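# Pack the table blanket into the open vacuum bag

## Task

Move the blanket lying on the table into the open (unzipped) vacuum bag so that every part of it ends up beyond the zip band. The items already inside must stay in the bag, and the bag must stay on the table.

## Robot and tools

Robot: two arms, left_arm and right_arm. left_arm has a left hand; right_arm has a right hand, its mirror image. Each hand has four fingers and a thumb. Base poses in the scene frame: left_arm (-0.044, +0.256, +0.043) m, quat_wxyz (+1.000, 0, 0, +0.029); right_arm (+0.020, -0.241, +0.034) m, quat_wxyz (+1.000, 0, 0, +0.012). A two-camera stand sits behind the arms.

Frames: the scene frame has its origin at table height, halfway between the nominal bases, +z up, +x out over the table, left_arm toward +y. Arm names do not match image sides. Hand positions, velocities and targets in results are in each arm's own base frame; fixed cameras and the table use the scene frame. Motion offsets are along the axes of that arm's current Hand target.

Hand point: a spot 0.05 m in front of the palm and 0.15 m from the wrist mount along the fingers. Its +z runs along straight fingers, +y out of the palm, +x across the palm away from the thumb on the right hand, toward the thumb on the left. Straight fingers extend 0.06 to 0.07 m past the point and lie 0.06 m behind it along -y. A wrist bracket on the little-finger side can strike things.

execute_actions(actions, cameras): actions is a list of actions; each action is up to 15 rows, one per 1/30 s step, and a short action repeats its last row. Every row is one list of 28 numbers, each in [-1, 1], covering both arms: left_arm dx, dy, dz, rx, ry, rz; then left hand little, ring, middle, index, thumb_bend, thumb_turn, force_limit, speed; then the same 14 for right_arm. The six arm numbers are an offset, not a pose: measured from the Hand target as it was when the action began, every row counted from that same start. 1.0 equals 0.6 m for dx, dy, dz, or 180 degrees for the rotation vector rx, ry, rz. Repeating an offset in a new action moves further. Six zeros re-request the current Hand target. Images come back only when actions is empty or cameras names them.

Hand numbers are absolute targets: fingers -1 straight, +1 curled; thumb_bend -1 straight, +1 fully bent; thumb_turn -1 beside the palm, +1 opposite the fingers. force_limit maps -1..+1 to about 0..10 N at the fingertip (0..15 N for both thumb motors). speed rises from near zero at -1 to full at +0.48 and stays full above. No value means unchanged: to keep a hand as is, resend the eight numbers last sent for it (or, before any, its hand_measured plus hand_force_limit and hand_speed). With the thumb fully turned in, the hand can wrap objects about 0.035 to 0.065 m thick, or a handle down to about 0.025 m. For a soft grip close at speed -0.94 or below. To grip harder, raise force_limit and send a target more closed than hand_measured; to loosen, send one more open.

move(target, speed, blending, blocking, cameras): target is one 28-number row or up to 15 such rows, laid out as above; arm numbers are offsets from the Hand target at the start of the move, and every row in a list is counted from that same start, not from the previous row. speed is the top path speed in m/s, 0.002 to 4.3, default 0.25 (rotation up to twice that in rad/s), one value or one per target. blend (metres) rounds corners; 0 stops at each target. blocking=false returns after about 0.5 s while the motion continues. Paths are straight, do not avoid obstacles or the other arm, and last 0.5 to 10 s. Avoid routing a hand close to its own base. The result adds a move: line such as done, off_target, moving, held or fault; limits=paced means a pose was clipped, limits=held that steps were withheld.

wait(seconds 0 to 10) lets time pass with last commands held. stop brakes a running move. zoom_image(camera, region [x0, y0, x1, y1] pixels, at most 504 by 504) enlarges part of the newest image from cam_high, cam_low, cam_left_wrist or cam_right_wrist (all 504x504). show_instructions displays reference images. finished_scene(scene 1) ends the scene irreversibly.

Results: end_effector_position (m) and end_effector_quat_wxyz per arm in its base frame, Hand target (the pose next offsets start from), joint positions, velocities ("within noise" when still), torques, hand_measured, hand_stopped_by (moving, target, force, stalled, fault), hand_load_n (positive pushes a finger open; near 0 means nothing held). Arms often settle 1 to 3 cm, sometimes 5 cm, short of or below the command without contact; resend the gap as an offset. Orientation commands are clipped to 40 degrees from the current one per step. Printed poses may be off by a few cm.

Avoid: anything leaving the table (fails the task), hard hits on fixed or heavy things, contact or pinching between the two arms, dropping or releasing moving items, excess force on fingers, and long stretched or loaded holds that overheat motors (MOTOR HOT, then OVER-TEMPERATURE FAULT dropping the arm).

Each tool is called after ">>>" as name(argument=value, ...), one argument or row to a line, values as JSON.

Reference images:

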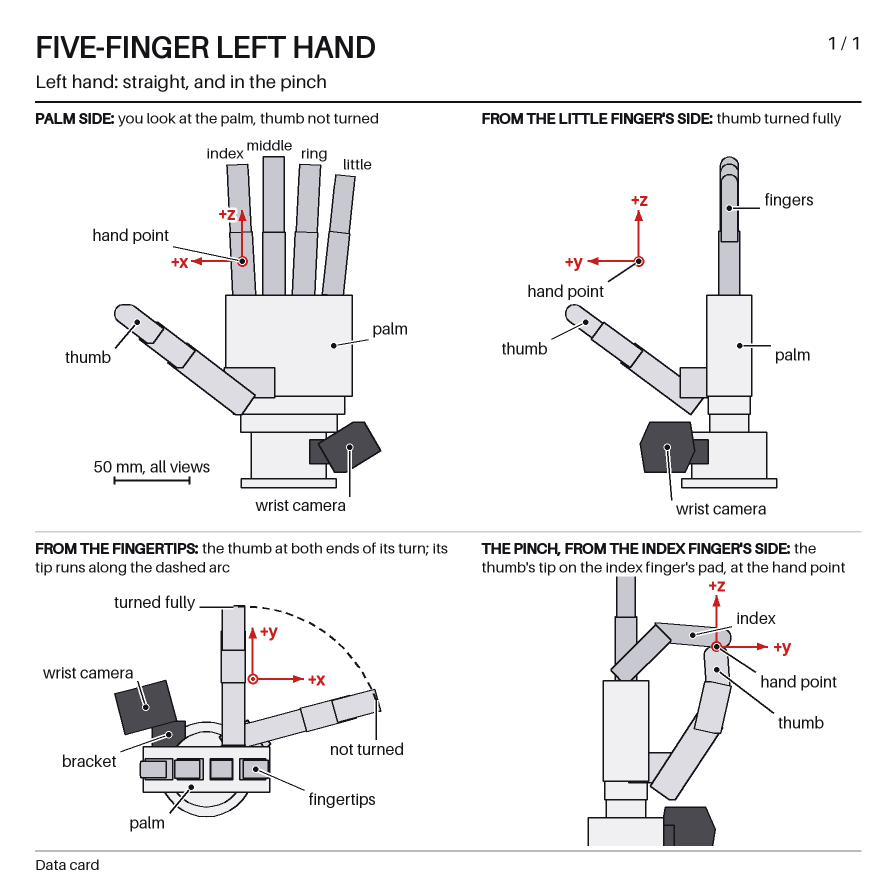

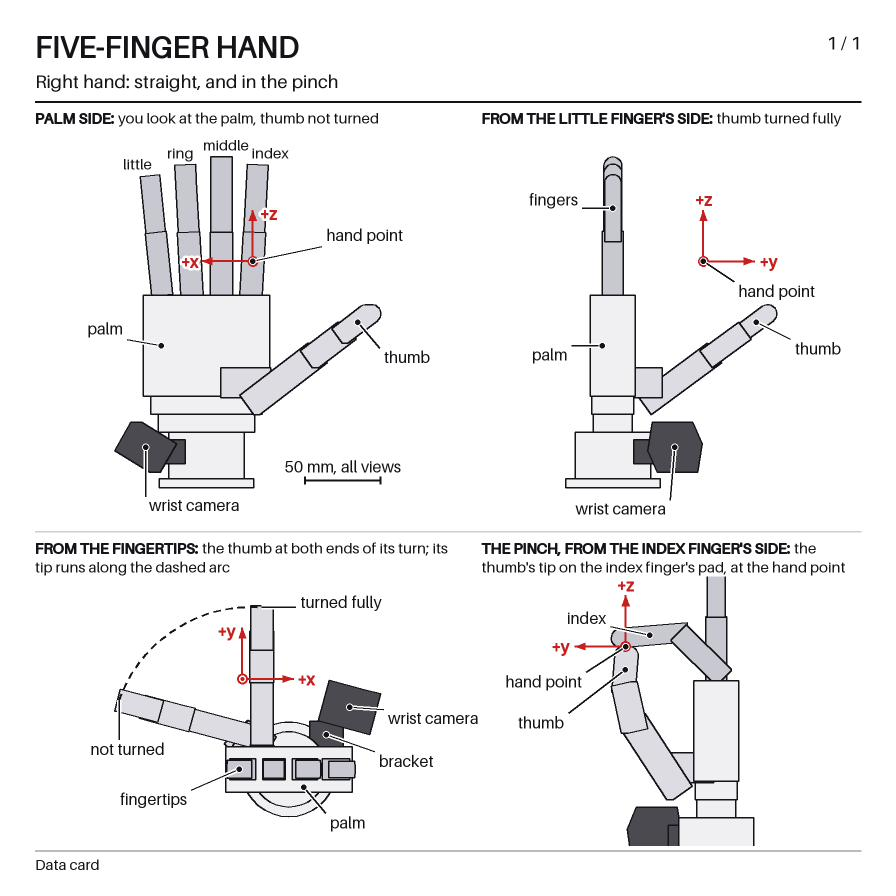

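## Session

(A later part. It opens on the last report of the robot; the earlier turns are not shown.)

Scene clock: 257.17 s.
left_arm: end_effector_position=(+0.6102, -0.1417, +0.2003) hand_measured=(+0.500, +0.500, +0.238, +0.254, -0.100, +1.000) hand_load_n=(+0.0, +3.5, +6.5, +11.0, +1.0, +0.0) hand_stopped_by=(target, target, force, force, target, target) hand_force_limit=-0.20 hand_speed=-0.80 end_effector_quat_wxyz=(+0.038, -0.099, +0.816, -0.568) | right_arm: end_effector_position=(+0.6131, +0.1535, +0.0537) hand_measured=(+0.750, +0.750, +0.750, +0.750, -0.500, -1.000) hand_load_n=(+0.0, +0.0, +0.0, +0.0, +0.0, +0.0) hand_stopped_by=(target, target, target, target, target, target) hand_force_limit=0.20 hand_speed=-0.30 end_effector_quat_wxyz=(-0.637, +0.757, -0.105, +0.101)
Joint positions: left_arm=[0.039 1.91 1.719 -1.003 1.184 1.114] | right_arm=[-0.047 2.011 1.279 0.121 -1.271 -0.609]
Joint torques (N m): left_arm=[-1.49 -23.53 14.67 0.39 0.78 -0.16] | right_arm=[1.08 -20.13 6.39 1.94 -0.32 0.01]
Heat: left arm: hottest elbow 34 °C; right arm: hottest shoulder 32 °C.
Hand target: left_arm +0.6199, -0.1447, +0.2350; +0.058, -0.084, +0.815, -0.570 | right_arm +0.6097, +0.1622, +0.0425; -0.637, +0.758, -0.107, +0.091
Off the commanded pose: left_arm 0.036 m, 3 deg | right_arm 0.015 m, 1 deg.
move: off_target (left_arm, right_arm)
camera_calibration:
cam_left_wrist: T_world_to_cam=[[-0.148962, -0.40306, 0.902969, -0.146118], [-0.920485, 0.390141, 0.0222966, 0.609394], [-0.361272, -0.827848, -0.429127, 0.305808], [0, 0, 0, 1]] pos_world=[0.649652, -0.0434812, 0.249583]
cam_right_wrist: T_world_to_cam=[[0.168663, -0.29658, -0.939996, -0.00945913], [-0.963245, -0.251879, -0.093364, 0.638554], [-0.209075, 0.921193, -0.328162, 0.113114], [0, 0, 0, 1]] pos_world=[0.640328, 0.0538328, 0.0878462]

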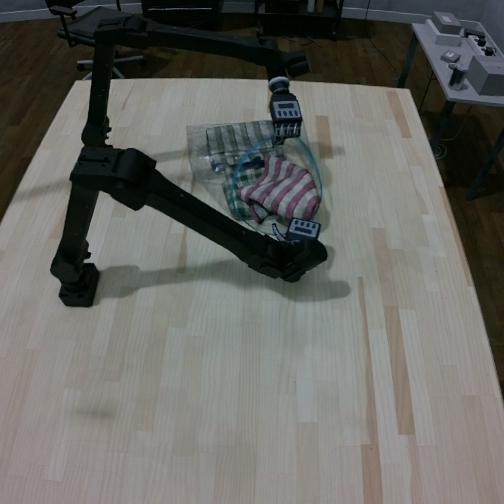

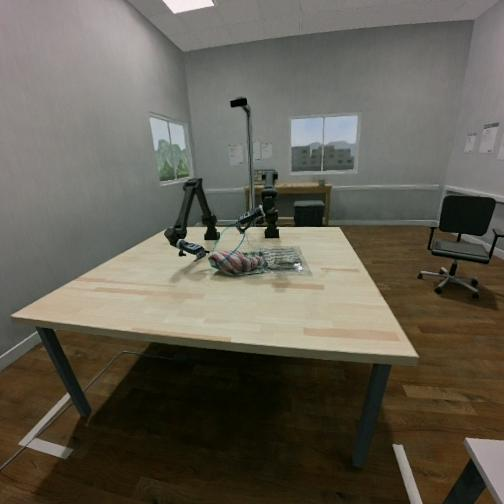

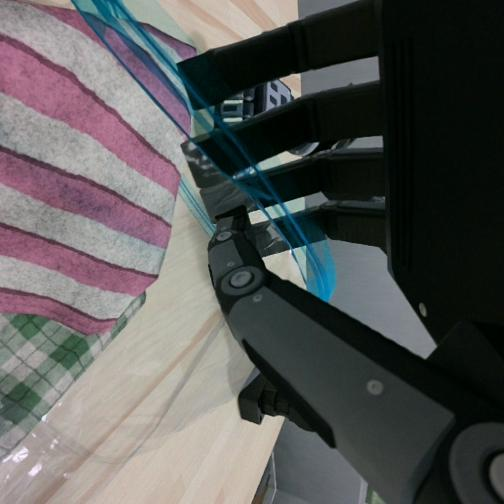

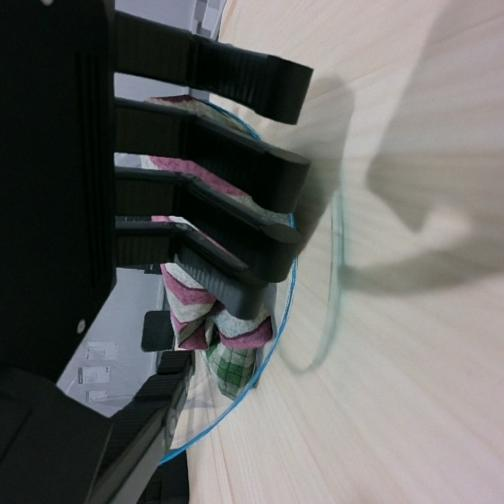

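>>> move(
  target=[0,0,0,0,0,0,0.5,0.5,0.6,0.6,-0.1,1,-0.2,-0.8,0.0227,-0.2015,-0.0917,-0.442,-0.058,-0.068,0.75,0.75,0.75,0.75,-0.5,-1,0.2,-0.3],
  speed=0.22,
  cameras=["all"],
)

>>> zoom_image(
  camera="cam_high",
  region=[205, 140, 335, 270],
)

Scene clock: 264.83 s.
left_arm: end_effector_position=(+0.6102, -0.1417, +0.2003) hand_measured=(+0.500, +0.500, +0.238, +0.254, -0.100, +1.000) hand_load_n=(+0.0, +3.5, +7.0, +11.0, +1.5, +0.0) hand_stopped_by=(target, target, force, force, target, target) hand_force_limit=-0.20 hand_speed=-0.80 end_effector_quat_wxyz=(+0.038, -0.099, +0.816, -0.568) | right_arm: end_effector_position=(+0.6042, +0.1191, +0.1727) hand_measured=(+0.750, +0.750, +0.750, +0.750, -0.500, -1.000) hand_load_n=(+0.0, +0.0, +0.0, +0.0, +0.0, +0.0) hand_stopped_by=(target, target, target, target, target, target) hand_force_limit=0.20 hand_speed=-0.30 end_effector_quat_wxyz=(+0.000, +1.000, -0.014, -0.004)
Joint positions: left_arm=[0.039 1.91 1.719 -1.003 1.184 1.114] | right_arm=[0.273 2.137 2.208 -1.649 -0.003 -1.27]
Joint torques (N m): left_arm=[-1.49 -23.36 14.56 0.32 0.78 -0.2] | right_arm=[0.44 -22.59 11 0.21 0.16 -0.05]
Heat: left arm: hottest elbow 34 °C; right arm: hottest shoulder 32 °C.
Hand target: left_arm +0.6199, -0.1447, +0.2350; +0.058, -0.084, +0.815, -0.570 | right_arm +0.6132, +0.1266, +0.1710; +0.000, +1.000, -0.011, +0.000
Off the commanded pose: left_arm 0.036 m, 3 deg | right_arm 0.012 m, 1 deg.
move: off_target (left_arm, right_arm)
camera_calibration:
cam_left_wrist: T_world_to_cam=[[-0.148962, -0.40306, 0.902969, -0.146118], [-0.920485, 0.390141, 0.0222966, 0.609394], [-0.361272, -0.827848, -0.429127, 0.305808], [0, 0, 0, 1]] pos_world=[0.649652, -0.0434812, 0.249583]
cam_right_wrist: T_world_to_cam=[[0.202168, -0.976846, 0.0700008, -0.0200942], [-0.851851, -0.140133, 0.504691, 0.448533], [-0.483196, -0.161663, -0.860457, 0.568511], [0, 0, 0, 1]] pos_world=[0.660848, 0.135132, 0.264215]

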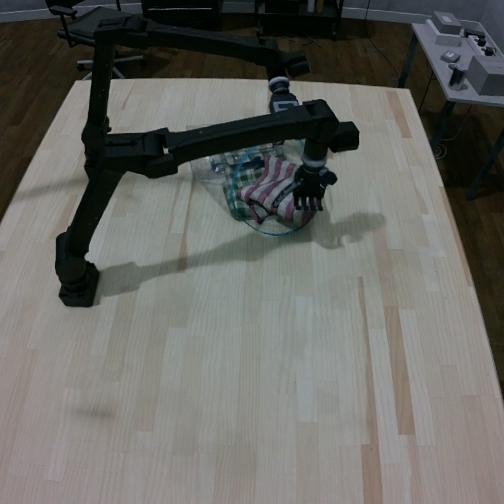

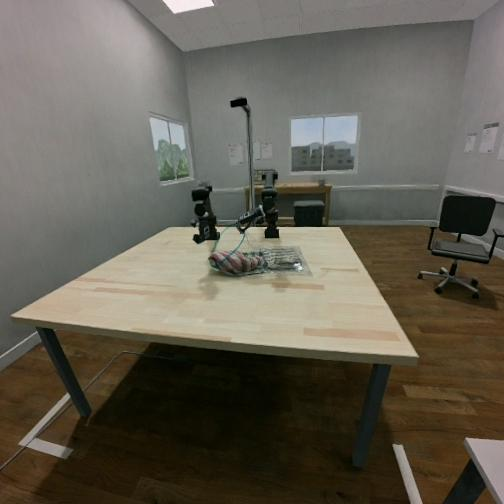

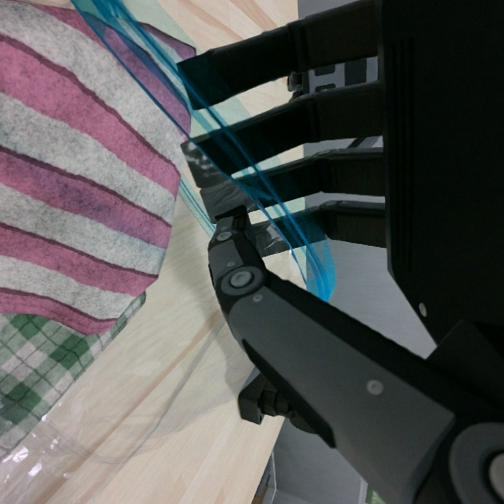

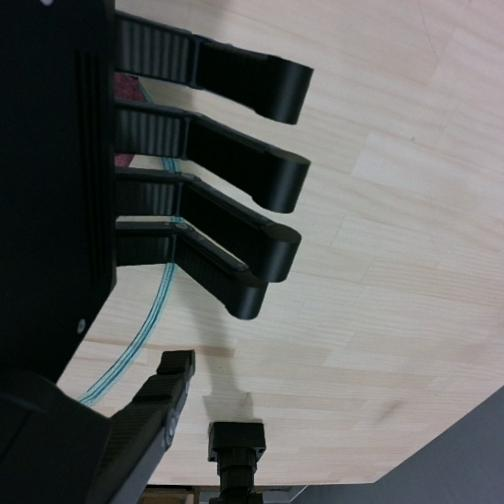

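Scaled by 3.877.

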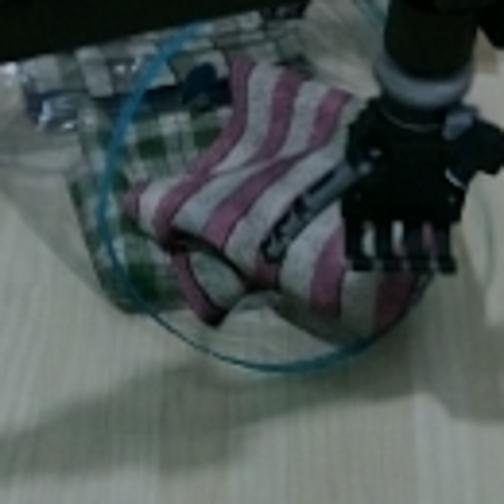

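>>> move(
  target=[-0.0178,0.1166,-0.028,0,0,0,0.5,0.5,0.6,0.6,-0.1,1,-0.2,-0.8,-0.0374,-0.0467,0.0367,0,0,-0.1,-1,-1,-1,-1,-0.5,-1,0.2,0],
  speed=0.1,
  cameras=["all"],
)

>>> zoom_image(
  camera="cam_high",
  region=[205, 140, 335, 270],
)

>>> zoom_image(
  camera="cam_low",
  region=[175, 215, 265, 285],
)

Scene clock: 271.53 s.
left_arm: end_effector_position=(+0.6161, -0.1123, +0.1752) hand_measured=(+0.500, +0.500, +0.238, +0.254, -0.100, +1.000) hand_load_n=(+0.0, +3.5, +6.5, +11.0, +1.5, +0.0) hand_stopped_by=(target, target, force, force, target, target) hand_force_limit=-0.20 hand_speed=-0.80 end_effector_quat_wxyz=(+0.053, -0.083, +0.815, -0.570) | right_arm: end_effector_position=(+0.5930, +0.1472, +0.1472) hand_measured=(-1.000, -1.000, -1.000, -1.000, -0.500, -1.000) hand_load_n=(+0.0, +0.0, +0.0, +0.0, +0.0, +0.0) hand_stopped_by=(target, target, target, target, target, target) hand_force_limit=0.20 hand_speed=0.00 end_effector_quat_wxyz=(+0.000, +0.991, +0.134, -0.005)
Joint positions: left_arm=[0.086 1.95 1.719 -1.052 1.204 1.255] | right_arm=[0.339 2.074 2.037 -1.543 -0.001 -1.5]
Joint torques (N m): left_arm=[0.15 -21.42 11.21 0.4 0.95 0.1] | right_arm=[1.14 -25 7.12 0.92 0.08 -0.17]
Heat: left arm: hottest elbow 34 °C; right arm: hottest shoulder 33 °C.
Hand target: left_arm +0.6222, -0.1035, +0.1750; +0.058, -0.084, +0.815, -0.570 | right_arm +0.5915, +0.1551, +0.1491; +0.000, +0.989, +0.145, +0.000
Off the commanded pose: left_arm 0.011 m, 1 deg | right_arm 0.008 m, 1 deg.
move: off_target (left_arm)
camera_calibration:
cam_left_wrist: T_world_to_cam=[[-0.191159, -0.40207, 0.895431, -0.0832597], [-0.917289, 0.397852, -0.0171806, 0.609847], [-0.349341, -0.824654, -0.444868, 0.317256], [0, 0, 0, 1]] pos_world=[0.65432, -0.0144785, 0.226168]
cam_right_wrist: T_world_to_cam=[[0.478063, -0.875542, 0.0698635, -0.166996], [-0.773569, -0.382039, 0.505606, 0.444838], [-0.415989, -0.295756, -0.859931, 0.525579], [0, 0, 0, 1]] pos_world=[0.642583, 0.179176, 0.238716]

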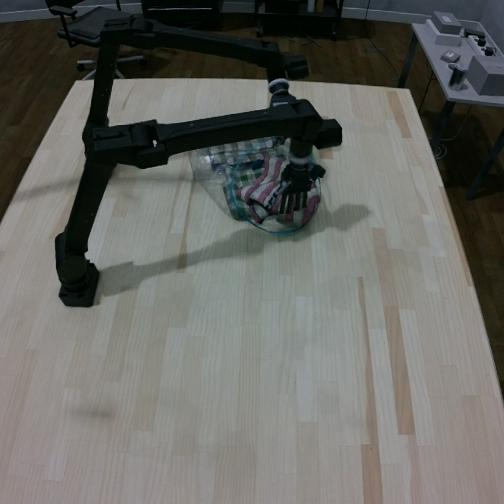

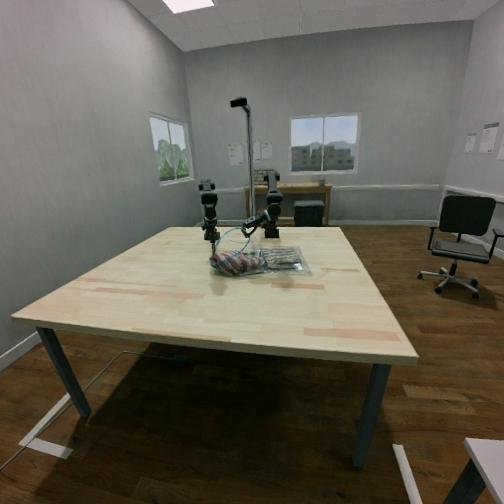

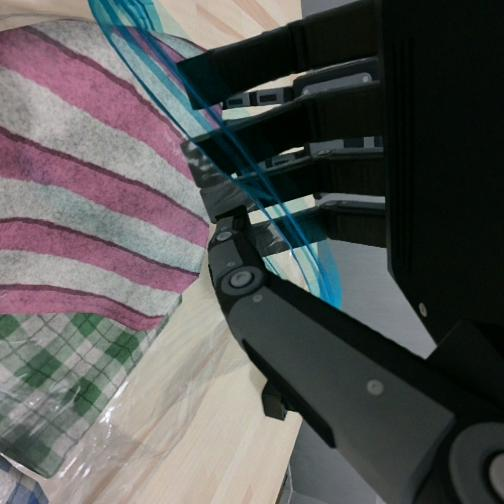

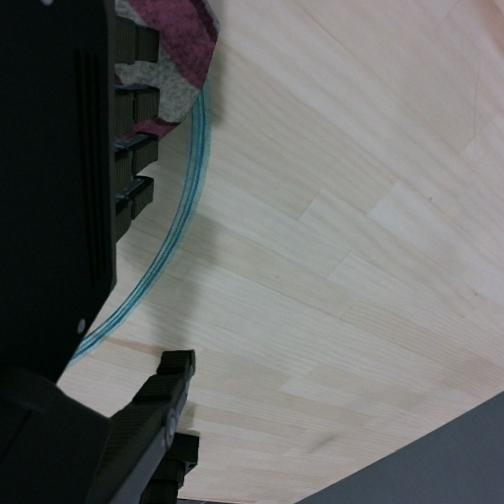

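Scaled by 3.877.

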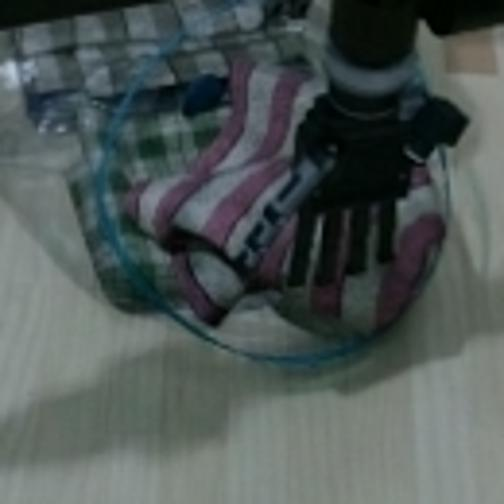

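Scaled by 5.600.

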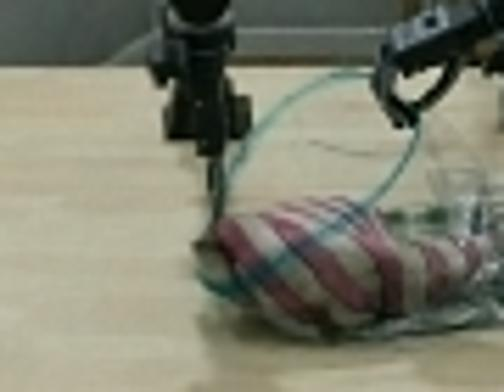

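>>> move(
  target=[
    [0,0,0,0,0,0,0.5,0.5,0.6,0.6,-0.1,1,-0.2,-0.8,0,0,0.108,0,0,0,-1,-1,-1,-1,-0.5,-1,0.2,0],
    [0,0,0,0,0,0,0.5,0.5,0.6,0.6,-0.1,1,-0.2,-0.8,0,-0.05,0.115,0,0,0,-1,-1,-1,-1,-0.5,-1,0.2,0],
  ],
  speed=0.06,
  blend=[0.01,0],
  cameras=["all"],
)

>>> zoom_image(
  camera="cam_high",
  region=[205, 140, 335, 270],
)

>>> zoom_image(
  camera="cam_low",
  region=[175, 215, 265, 285],
)

Scene clock: 275.00 s.
left_arm: end_effector_position=(+0.6161, -0.1123, +0.1752) hand_measured=(+0.500, +0.500, +0.238, +0.254, -0.100, +1.000) hand_load_n=(+0.0, +3.5, +6.5, +11.0, +1.0, +0.0) hand_stopped_by=(target, target, force, force, target, target) hand_force_limit=-0.20 hand_speed=-0.80 end_effector_quat_wxyz=(+0.053, -0.083, +0.815, -0.570) | right_arm: end_effector_position=(+0.5893, +0.1697, +0.0989) hand_measured=(-1.000, -1.000, -1.000, -1.000, -0.500, -1.000) hand_load_n=(-1.5, +0.0, +0.0, +0.0, +0.0, +0.0) hand_stopped_by=(target, target, target, target, target, target) hand_force_limit=0.20 hand_speed=0.00 end_effector_quat_wxyz=(+0.001, +0.991, +0.135, +0.015)
Joint positions: left_arm=[0.086 1.95 1.719 -1.052 1.204 1.256] | right_arm=[0.376 2.071 1.907 -1.378 0.008 -1.466]
Joint torques (N m): left_arm=[0.32 -20.6 11.26 0.32 0.92 0.1] | right_arm=[1.61 -22.01 7.1 0.81 -0.25 -0.07]
Heat: left arm: hottest elbow 34 °C; right arm: hottest shoulder 33 °C.
Hand target: left_arm +0.6223, -0.1035, +0.1750; +0.058, -0.084, +0.815, -0.570 | right_arm +0.5829, +0.1839, +0.0801; +0.000, +0.989, +0.145, +0.000
Off the commanded pose: left_arm 0.011 m, 1 deg | right_arm 0.024 m, 2 deg.
move: off_target (left_arm, right_arm)
camera_calibration:
cam_left_wrist: T_world_to_cam=[[-0.19194, -0.40218, 0.895215, -0.0827913], [-0.917163, 0.398115, -0.0177903, 0.609907], [-0.349243, -0.824473, -0.445279, 0.317332], [0, 0, 0, 1]] pos_world=[0.65432, -0.0144785, 0.226268]
cam_right_wrist: T_world_to_cam=[[0.478426, -0.874079, 0.0842295, -0.14399], [-0.790737, -0.387112, 0.474214, 0.489107], [-0.381894, -0.29348, -0.876371, 0.470262], [0, 0, 0, 1]] pos_world=[0.635233, 0.201493, 0.192311]

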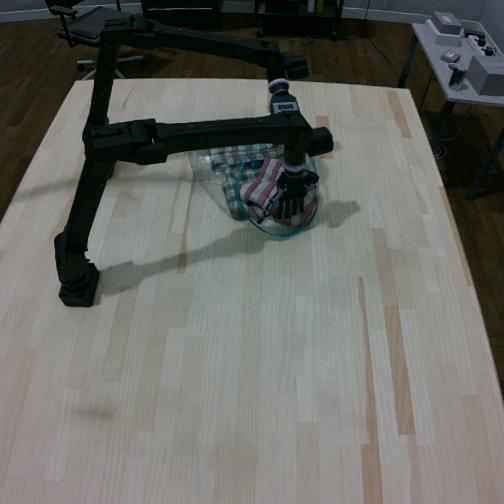

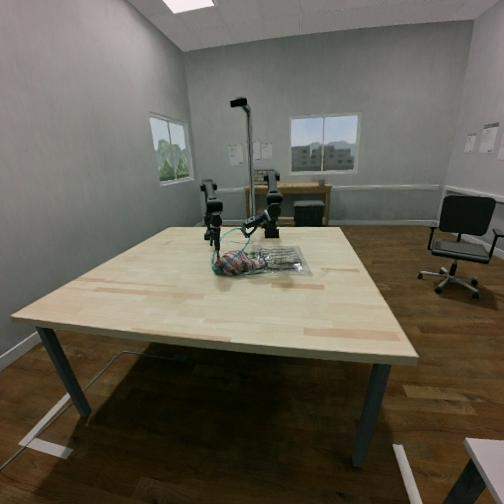

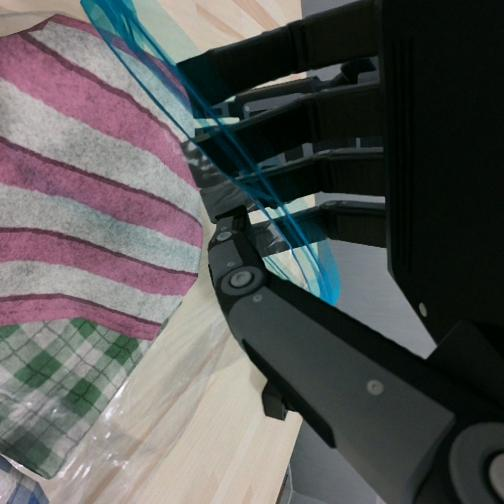

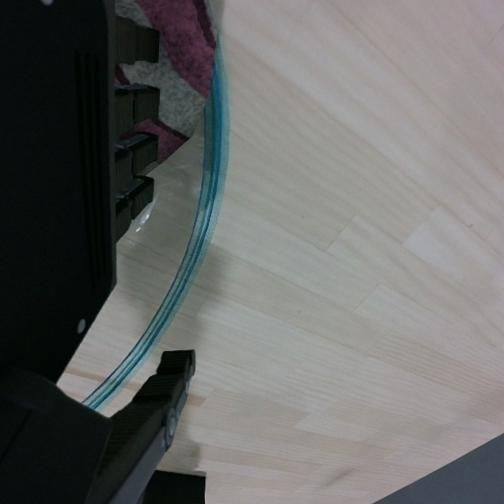

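Scaled by 3.877.

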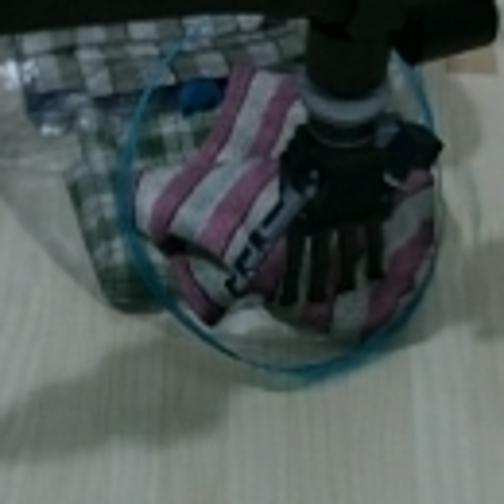

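Scaled by 5.600.

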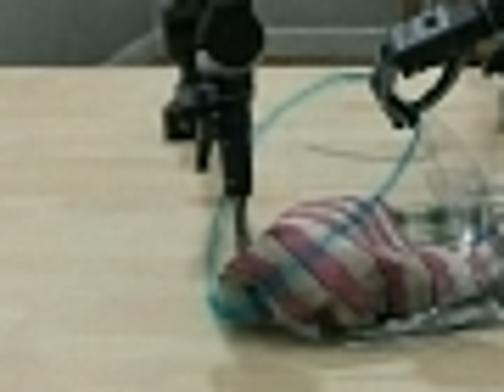

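>>> move(
  target=[0,0,0,0,0,0,0.5,0.5,0.6,0.6,-0.1,1,-0.2,-0.8,0,-0.085,0.01,0,0,0,-1,-1,-1,-1,-0.5,-1,0.2,0],
  speed=0.06,
  cameras=["all"],
)

>>> zoom_image(
  camera="cam_high",
  region=[205, 140, 335, 270],
)

>>> zoom_image(
  camera="cam_low",
  region=[175, 215, 265, 285],
)

Scene clock: 277.27 s.
left_arm: end_effector_position=(+0.6161, -0.1123, +0.1752) hand_measured=(+0.500, +0.500, +0.238, +0.254, -0.100, +1.000) hand_load_n=(+0.0, +3.5, +6.5, +11.0, +1.0, +0.0) hand_stopped_by=(target, target, force, force, target, target) hand_force_limit=-0.20 hand_speed=-0.80 end_effector_quat_wxyz=(+0.053, -0.083, +0.815, -0.570) | right_arm: end_effector_position=(+0.5716, +0.2092, +0.0941) hand_measured=(-1.000, -1.000, -1.000, -1.000, -0.500, -1.000) hand_load_n=(-1.5, -1.0, -0.5, +0.0, +0.0, +0.0) hand_stopped_by=(target, target, target, target, target, target) hand_force_limit=0.20 hand_speed=0.00 end_effector_quat_wxyz=(+0.004, +0.991, +0.130, +0.012)
Joint positions: left_arm=[0.086 1.95 1.719 -1.052 1.204 1.256] | right_arm=[0.444 2.08 1.907 -1.377 0.014 -1.388]
Joint torques (N m): left_arm=[0.21 -21.07 11.17 0.32 0.91 0.09] | right_arm=[2.55 -20.78 8.72 0.81 -0.47 -0.07]
Heat: left arm: hottest elbow 34 °C; right arm: hottest shoulder 33 °C.
Hand target: left_arm +0.6223, -0.1035, +0.1750; +0.058, -0.084, +0.815, -0.570 | right_arm +0.5683, +0.2327, +0.0742; +0.000, +0.989, +0.145, +0.000
Off the commanded pose: left_arm 0.011 m, 1 deg | right_arm 0.031 m, 2 deg.
move: off_target (left_arm, right_arm)
camera_calibration:
cam_left_wrist: T_world_to_cam=[[-0.19194, -0.40218, 0.895215, -0.0827913], [-0.917163, 0.398115, -0.0177903, 0.609907], [-0.349243, -0.824473, -0.445279, 0.317332], [0, 0, 0, 1]] pos_world=[0.65432, -0.0144785, 0.226268]
cam_right_wrist: T_world_to_cam=[[0.46933, -0.87868, 0.0874735, -0.094827], [-0.792677, -0.375588, 0.480205, 0.49078], [-0.389092, -0.294713, -0.872784, 0.474906], [0, 0, 0, 1]] pos_world=[0.618317, 0.240969, 0.18711]

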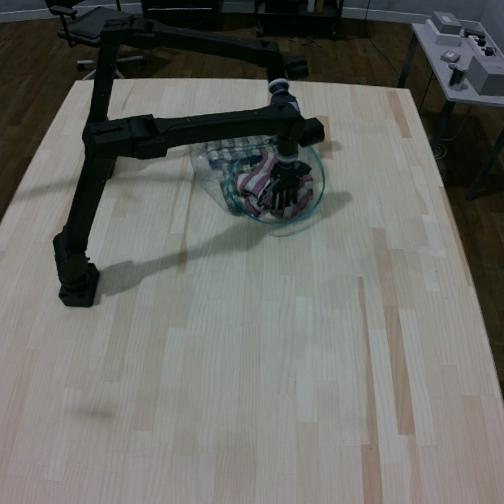

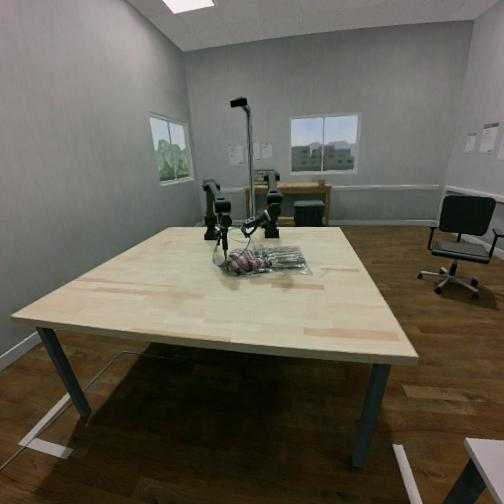

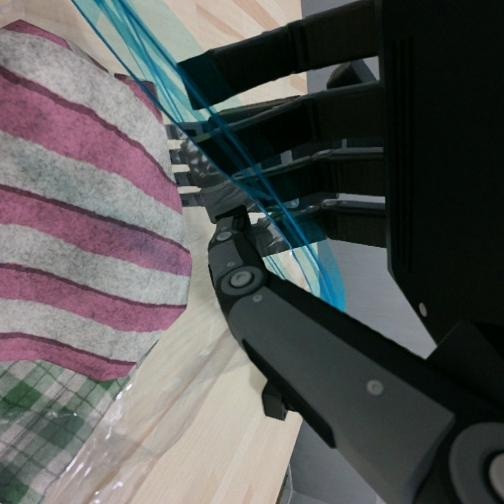

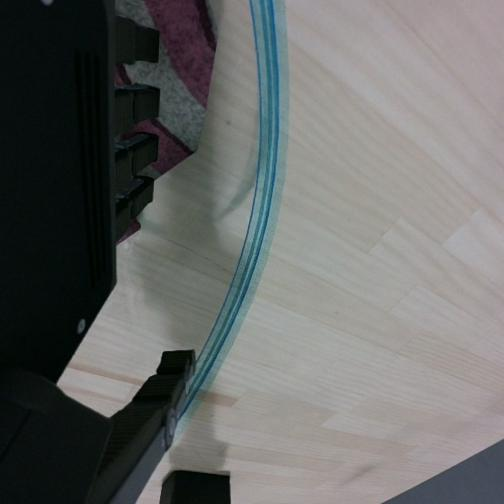

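Scaled by 3.877.

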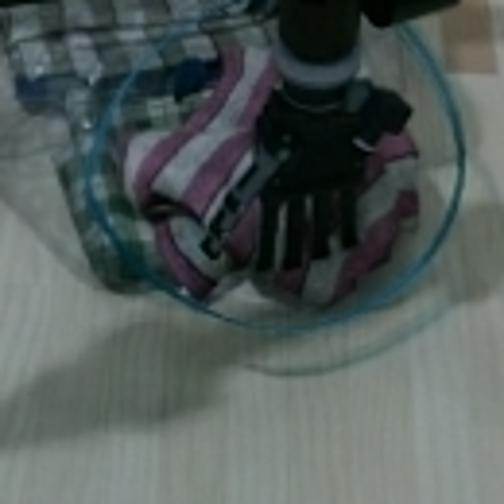

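Scaled by 5.600.

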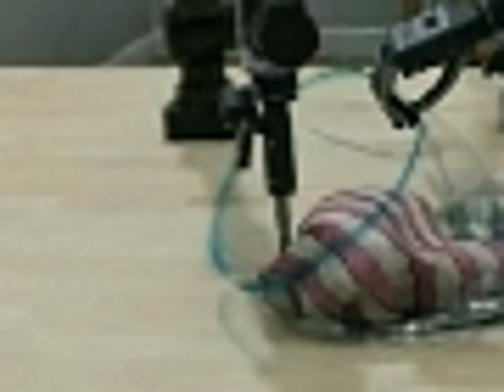

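>>> move(
  target=[0,0,0,0,0,0,0.5,0.5,0.6,0.6,-0.1,1,-0.2,-0.8,0.01,-0.042,0.0,0,0,0,-1,-1,-1,-1,-0.5,-1,0.2,0],
  speed=0.05,
  cameras=["cam_high","cam_low"],
)

>>> zoom_image(
  camera="cam_high",
  region=[205, 140, 335, 270],
)

>>> zoom_image(
  camera="cam_low",
  region=[175, 215, 265, 285],
)

Scene clock: 281.43 s.
left_arm: end_effector_position=(+0.6161, -0.1123, +0.1752) hand_measured=(+0.500, +0.500, +0.238, +0.254, -0.100, +1.000) hand_load_n=(+0.5, +3.0, +6.5, +11.0, +1.0, +0.5) hand_stopped_by=(target, target, force, force, target, target) hand_force_limit=-0.20 hand_speed=-0.80 end_effector_quat_wxyz=(+0.053, -0.083, +0.815, -0.570) | right_arm: end_effector_position=(+0.5688, +0.2291, +0.0905) hand_measured=(-1.000, -1.000, -1.000, -1.000, -0.500, -1.000) hand_load_n=(-1.5, -1.5, -1.0, +0.0, +0.0, +0.0) hand_stopped_by=(target, target, target, target, target, target) hand_force_limit=0.20 hand_speed=0.00 end_effector_quat_wxyz=(+0.005, +0.992, +0.127, +0.011)
Joint positions: left_arm=[0.086 1.95 1.719 -1.052 1.204 1.256] | right_arm=[0.474 2.104 1.937 -1.387 0.017 -1.351]
Joint torques (N m): left_arm=[0.38 -21.01 11.18 0.16 0.9 0.11] | right_arm=[2.78 -20.31 10.25 0.38 -0.57 -0.06]
Heat: left arm: hottest elbow 34 °C; right arm: hottest shoulder 33 °C.
Hand target: left_arm +0.6223, -0.1035, +0.1750; +0.058, -0.084, +0.815, -0.570 | right_arm +0.5666, +0.2585, +0.0740; +0.000, +0.989, +0.145, +0.000
Off the commanded pose: left_arm 0.011 m, 1 deg | right_arm 0.034 m, 3 deg.
move: off_target (left_arm, right_arm)
Images, in order (width x height): cam_high 504x504, cam_low 504x504.

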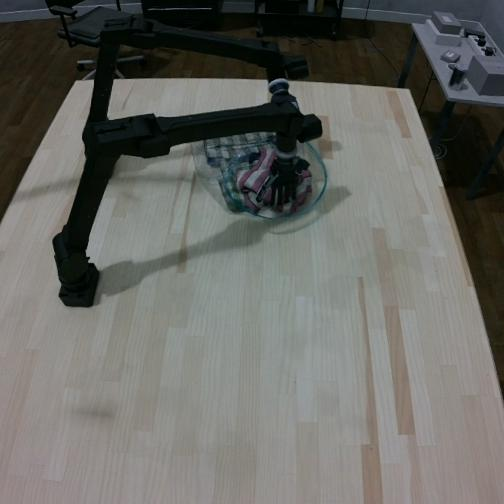

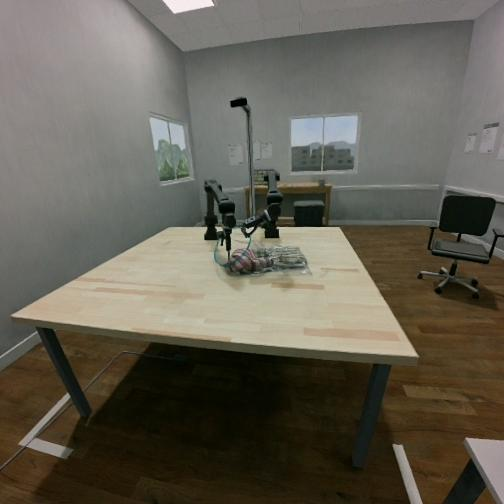

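Scaled by 3.877.

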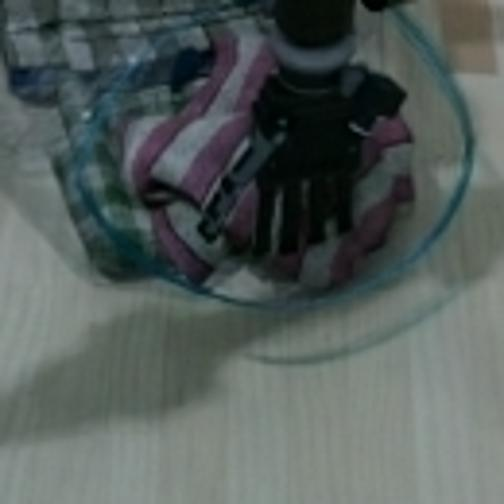

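Scaled by 5.600.

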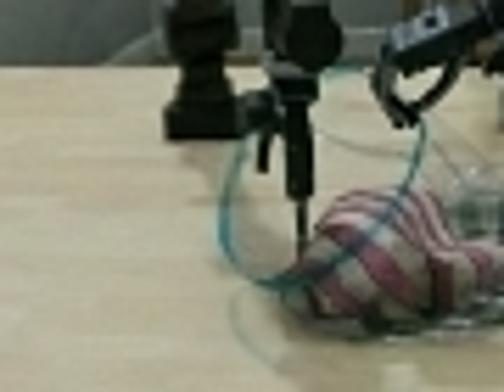

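>>> move(
  target=[
    [0,0,0,0,0,0,0.5,0.5,0.6,0.6,-0.1,1,-0.2,-0.8,0,0.09,-0.03,0,0,0,-1,-1,-1,-1,-0.5,-1,0.2,0],
    [0,0,0,0,0,0,0.5,0.5,0.6,0.6,-0.1,1,-0.2,-0.8,0,0.12,-0.25,0,0,0,-1,-1,-1,-1,-0.5,-1,0.2,0],
    [0,0,0,0,0,0,0.5,0.5,0.6,0.6,-0.1,1,-0.2,-0.8,0,0.40,-0.25,0,0,0,-1,-1,-1,-1,-0.5,-1,0.2,0],
  ],
  speed=0.12,
  blend=[0.02,0.03,0],
  cameras=["all"],
)

>>> zoom_image(
  camera="cam_high",
  region=[185, 110, 345, 270],
)

>>> zoom_image(
  camera="cam_low",
  region=[195, 215, 315, 285],
)

Scene clock: 286.47 s.
left_arm: end_effector_position=(+0.6161, -0.1123, +0.1752) hand_measured=(+0.500, +0.500, +0.238, +0.254, -0.100, +1.000) hand_load_n=(+0.0, +3.0, +6.5, +11.0, +1.0, +0.0) hand_stopped_by=(target, target, force, force, target, target) hand_force_limit=-0.20 hand_speed=-0.80 end_effector_quat_wxyz=(+0.053, -0.083, +0.815, -0.570) | right_arm: end_effector_position=(+0.6263, +0.0288, +0.2124) hand_measured=(-1.000, -1.000, -1.000, -1.000, -0.500, -1.000) hand_load_n=(+0.0, +0.0, +0.0, +0.0, +0.0, +0.0) hand_stopped_by=(target, target, target, target, target, target) hand_force_limit=0.20 hand_speed=0.00 end_effector_quat_wxyz=(+0.002, +0.990, +0.144, +0.004)
Joint positions: left_arm=[0.086 1.95 1.719 -1.052 1.204 1.256] | right_arm=[0.15 2.078 2.214 -1.699 0.003 -1.709]
Joint torques (N m): left_arm=[-0.21 -21.07 11.3 0.29 0.92 0.15] | right_arm=[-0.38 -23.59 10.92 0.34 0.1 -0.14]
Heat: left arm: hottest elbow 34 °C; right arm: hottest shoulder 33 °C.
Hand target: left_arm +0.6222, -0.1035, +0.1750; +0.058, -0.084, +0.815, -0.570 | right_arm +0.6357, +0.0285, +0.2239; +0.000, +0.989, +0.145, +0.000
Off the commanded pose: left_arm 0.011 m, 1 deg | right_arm 0.015 m, 1 deg.
joint sent to its limit (right arm) — joint 4 (wrist pitch), lower limit. The joint targets still meet the commanded pose.
move: off_target (left_arm, right_arm)
camera_calibration:
cam_left_wrist: T_world_to_cam=[[-0.19194, -0.40218, 0.895215, -0.0827913], [-0.917163, 0.398115, -0.0177903, 0.609907], [-0.349243, -0.824473, -0.445279, 0.317332], [0, 0, 0, 1]] pos_world=[0.65432, -0.0144785, 0.226268]
cam_right_wrist: T_world_to_cam=[[0.494686, -0.865519, 0.0785042, -0.303652], [-0.774567, -0.398126, 0.491469, 0.396548], [-0.394121, -0.30393, -0.86735, 0.548527], [0, 0, 0, 1]] pos_world=[0.673551, 0.0617734, 0.304712]

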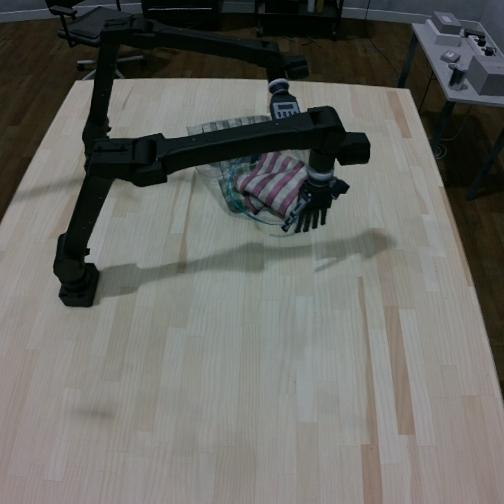

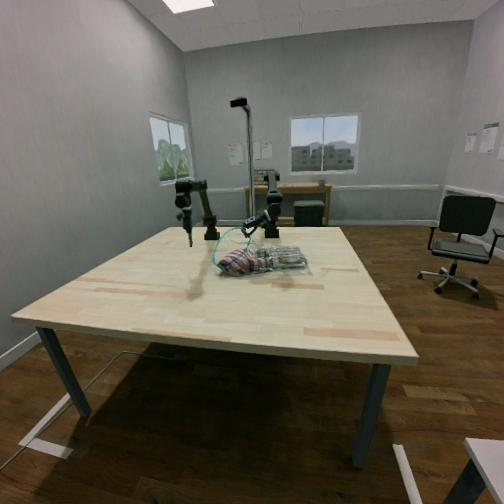

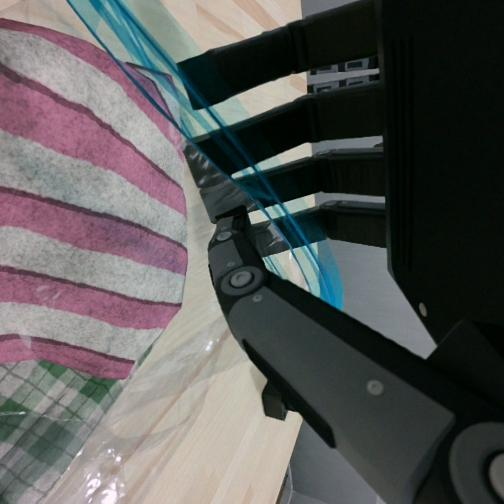

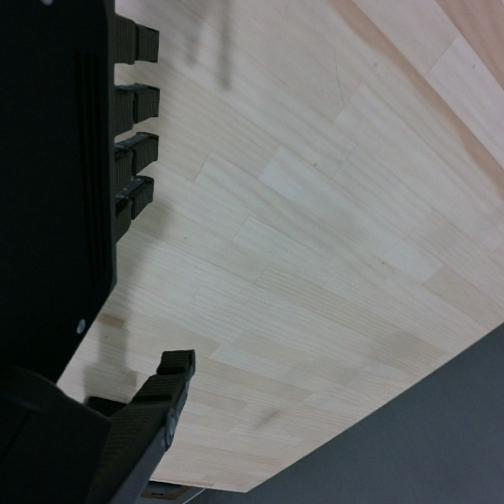

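Scaled by 3.150.

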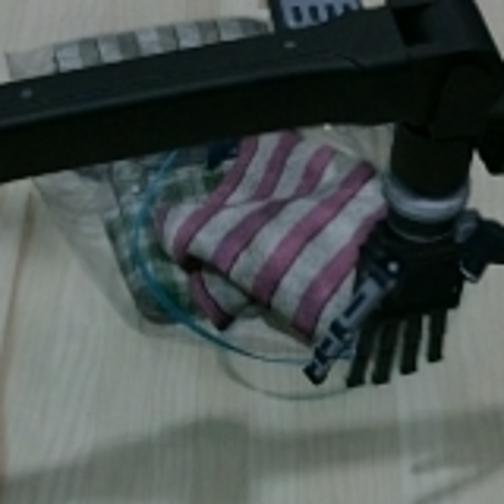

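Scaled by 4.200.

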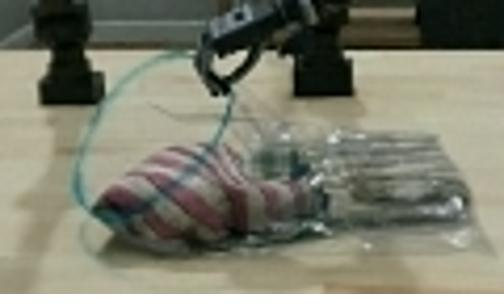

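>>> move(
  target=[0.0468,-0.1066,0.1469,-0.0556,0,0,0.5,0.5,0.6,0.6,-0.1,1,-0.2,-0.8,-0.267,0.176,-0.05,0,0,0.15,-1,-1,-1,-1,-0.5,-1,0.2,0],
  speed=0.15,
  cameras=["all"],
)

>>> zoom_image(
  camera="cam_high",
  region=[185, 110, 345, 270],
)

>>> zoom_image(
  camera="cam_low",
  region=[195, 215, 315, 285],
)

Scene clock: 292.37 s.
left_arm: end_effector_position=(+0.6008, -0.2066, +0.1708) hand_measured=(+0.500, +0.500, +0.238, +0.254, -0.100, +1.000) hand_load_n=(+0.0, +3.0, +6.5, +11.0, +1.0, +0.0) hand_stopped_by=(target, target, force, force, target, target) hand_force_limit=-0.20 hand_speed=-0.80 end_effector_quat_wxyz=(+0.020, -0.104, +0.865, -0.490) | right_arm: end_effector_position=(+0.5153, -0.1176, +0.2545) hand_measured=(-1.000, -1.000, -1.000, -1.000, -0.500, -1.000) hand_load_n=(+0.0, +0.0, +0.0, +0.0, +0.0, +0.0) hand_stopped_by=(target, target, target, target, target, target) hand_force_limit=0.20 hand_speed=0.00 end_effector_quat_wxyz=(+0.001, +0.996, -0.084, +0.000)
Joint positions: left_arm=[-0.107 1.916 1.719 -0.964 0.969 1.007] | right_arm=[-0.112 1.816 1.924 -1.679 0.001 -1.516]
Joint torques (N m): left_arm=[-0.79 -23.94 14.13 1.68 0.62 -0.26] | right_arm=[-0.15 -20.72 7.1 0.69 0.01 -0.01]
Heat: left arm: hottest elbow 33 °C; right arm: hottest shoulder 33 °C.
Hand target: left_arm +0.6161, -0.2118, +0.2051; +0.051, -0.089, +0.862, -0.497 | right_arm +0.5126, -0.1187, +0.2540; +0.000, +0.996, -0.090, +0.000
Off the commanded pose: left_arm 0.038 m, 4 deg | right_arm 0.003 m, 1 deg.
move: off_target (left_arm)
camera_calibration:
cam_left_wrist: T_world_to_cam=[[-0.109562, -0.557617, 0.822836, -0.188929], [-0.909603, 0.390023, 0.143194, 0.599634], [-0.400772, -0.732766, -0.549942, 0.300094], [0, 0, 0, 1]] pos_world=[0.644998, -0.119322, 0.234628]
cam_right_wrist: T_world_to_cam=[[0.0637635, -0.995255, 0.0734903, -0.170724], [-0.866797, -0.018738, 0.498309, 0.321979], [-0.494567, -0.0954751, -0.863879, 0.572085], [0, 0, 0, 1]] pos_world=[0.572911, -0.109261, 0.346314]

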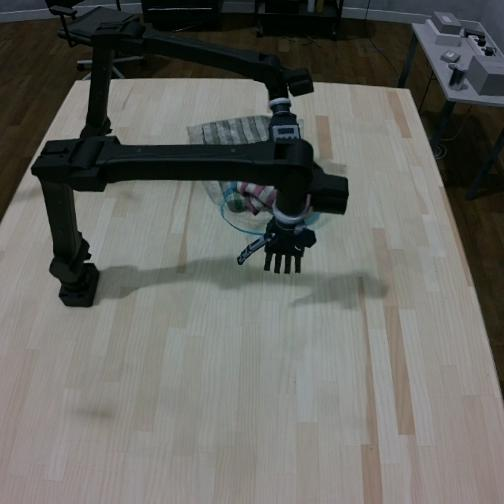

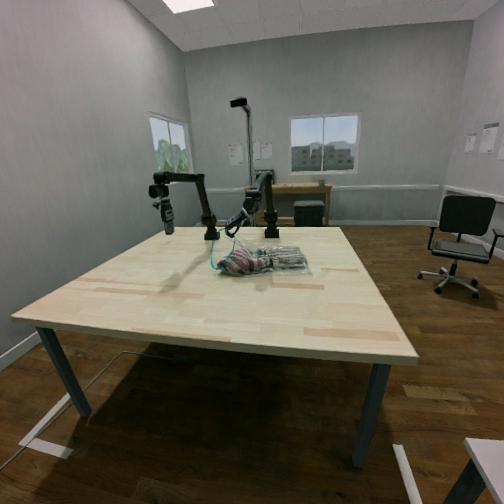

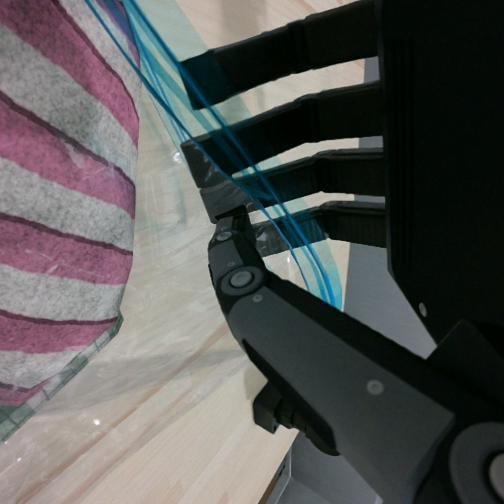

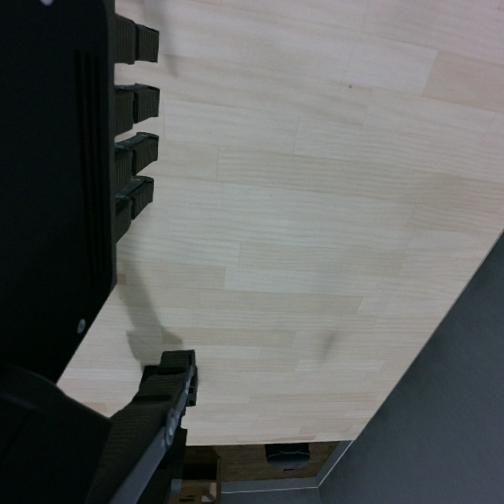

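Scaled by 3.150.

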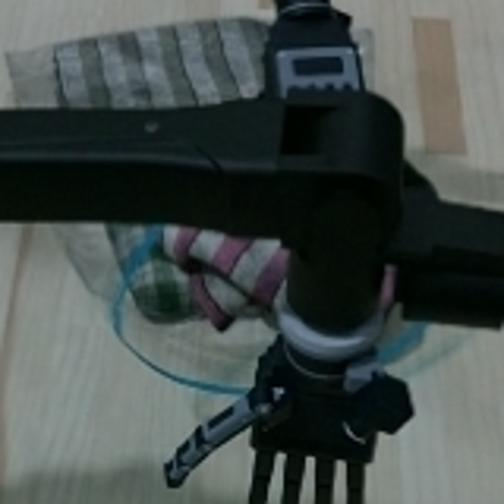

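Scaled by 4.200.

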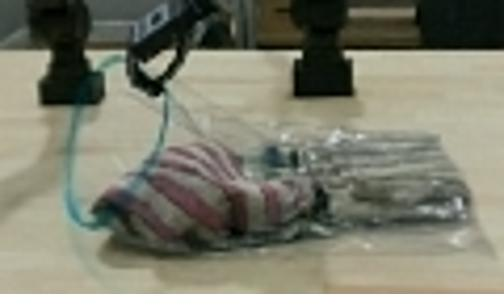

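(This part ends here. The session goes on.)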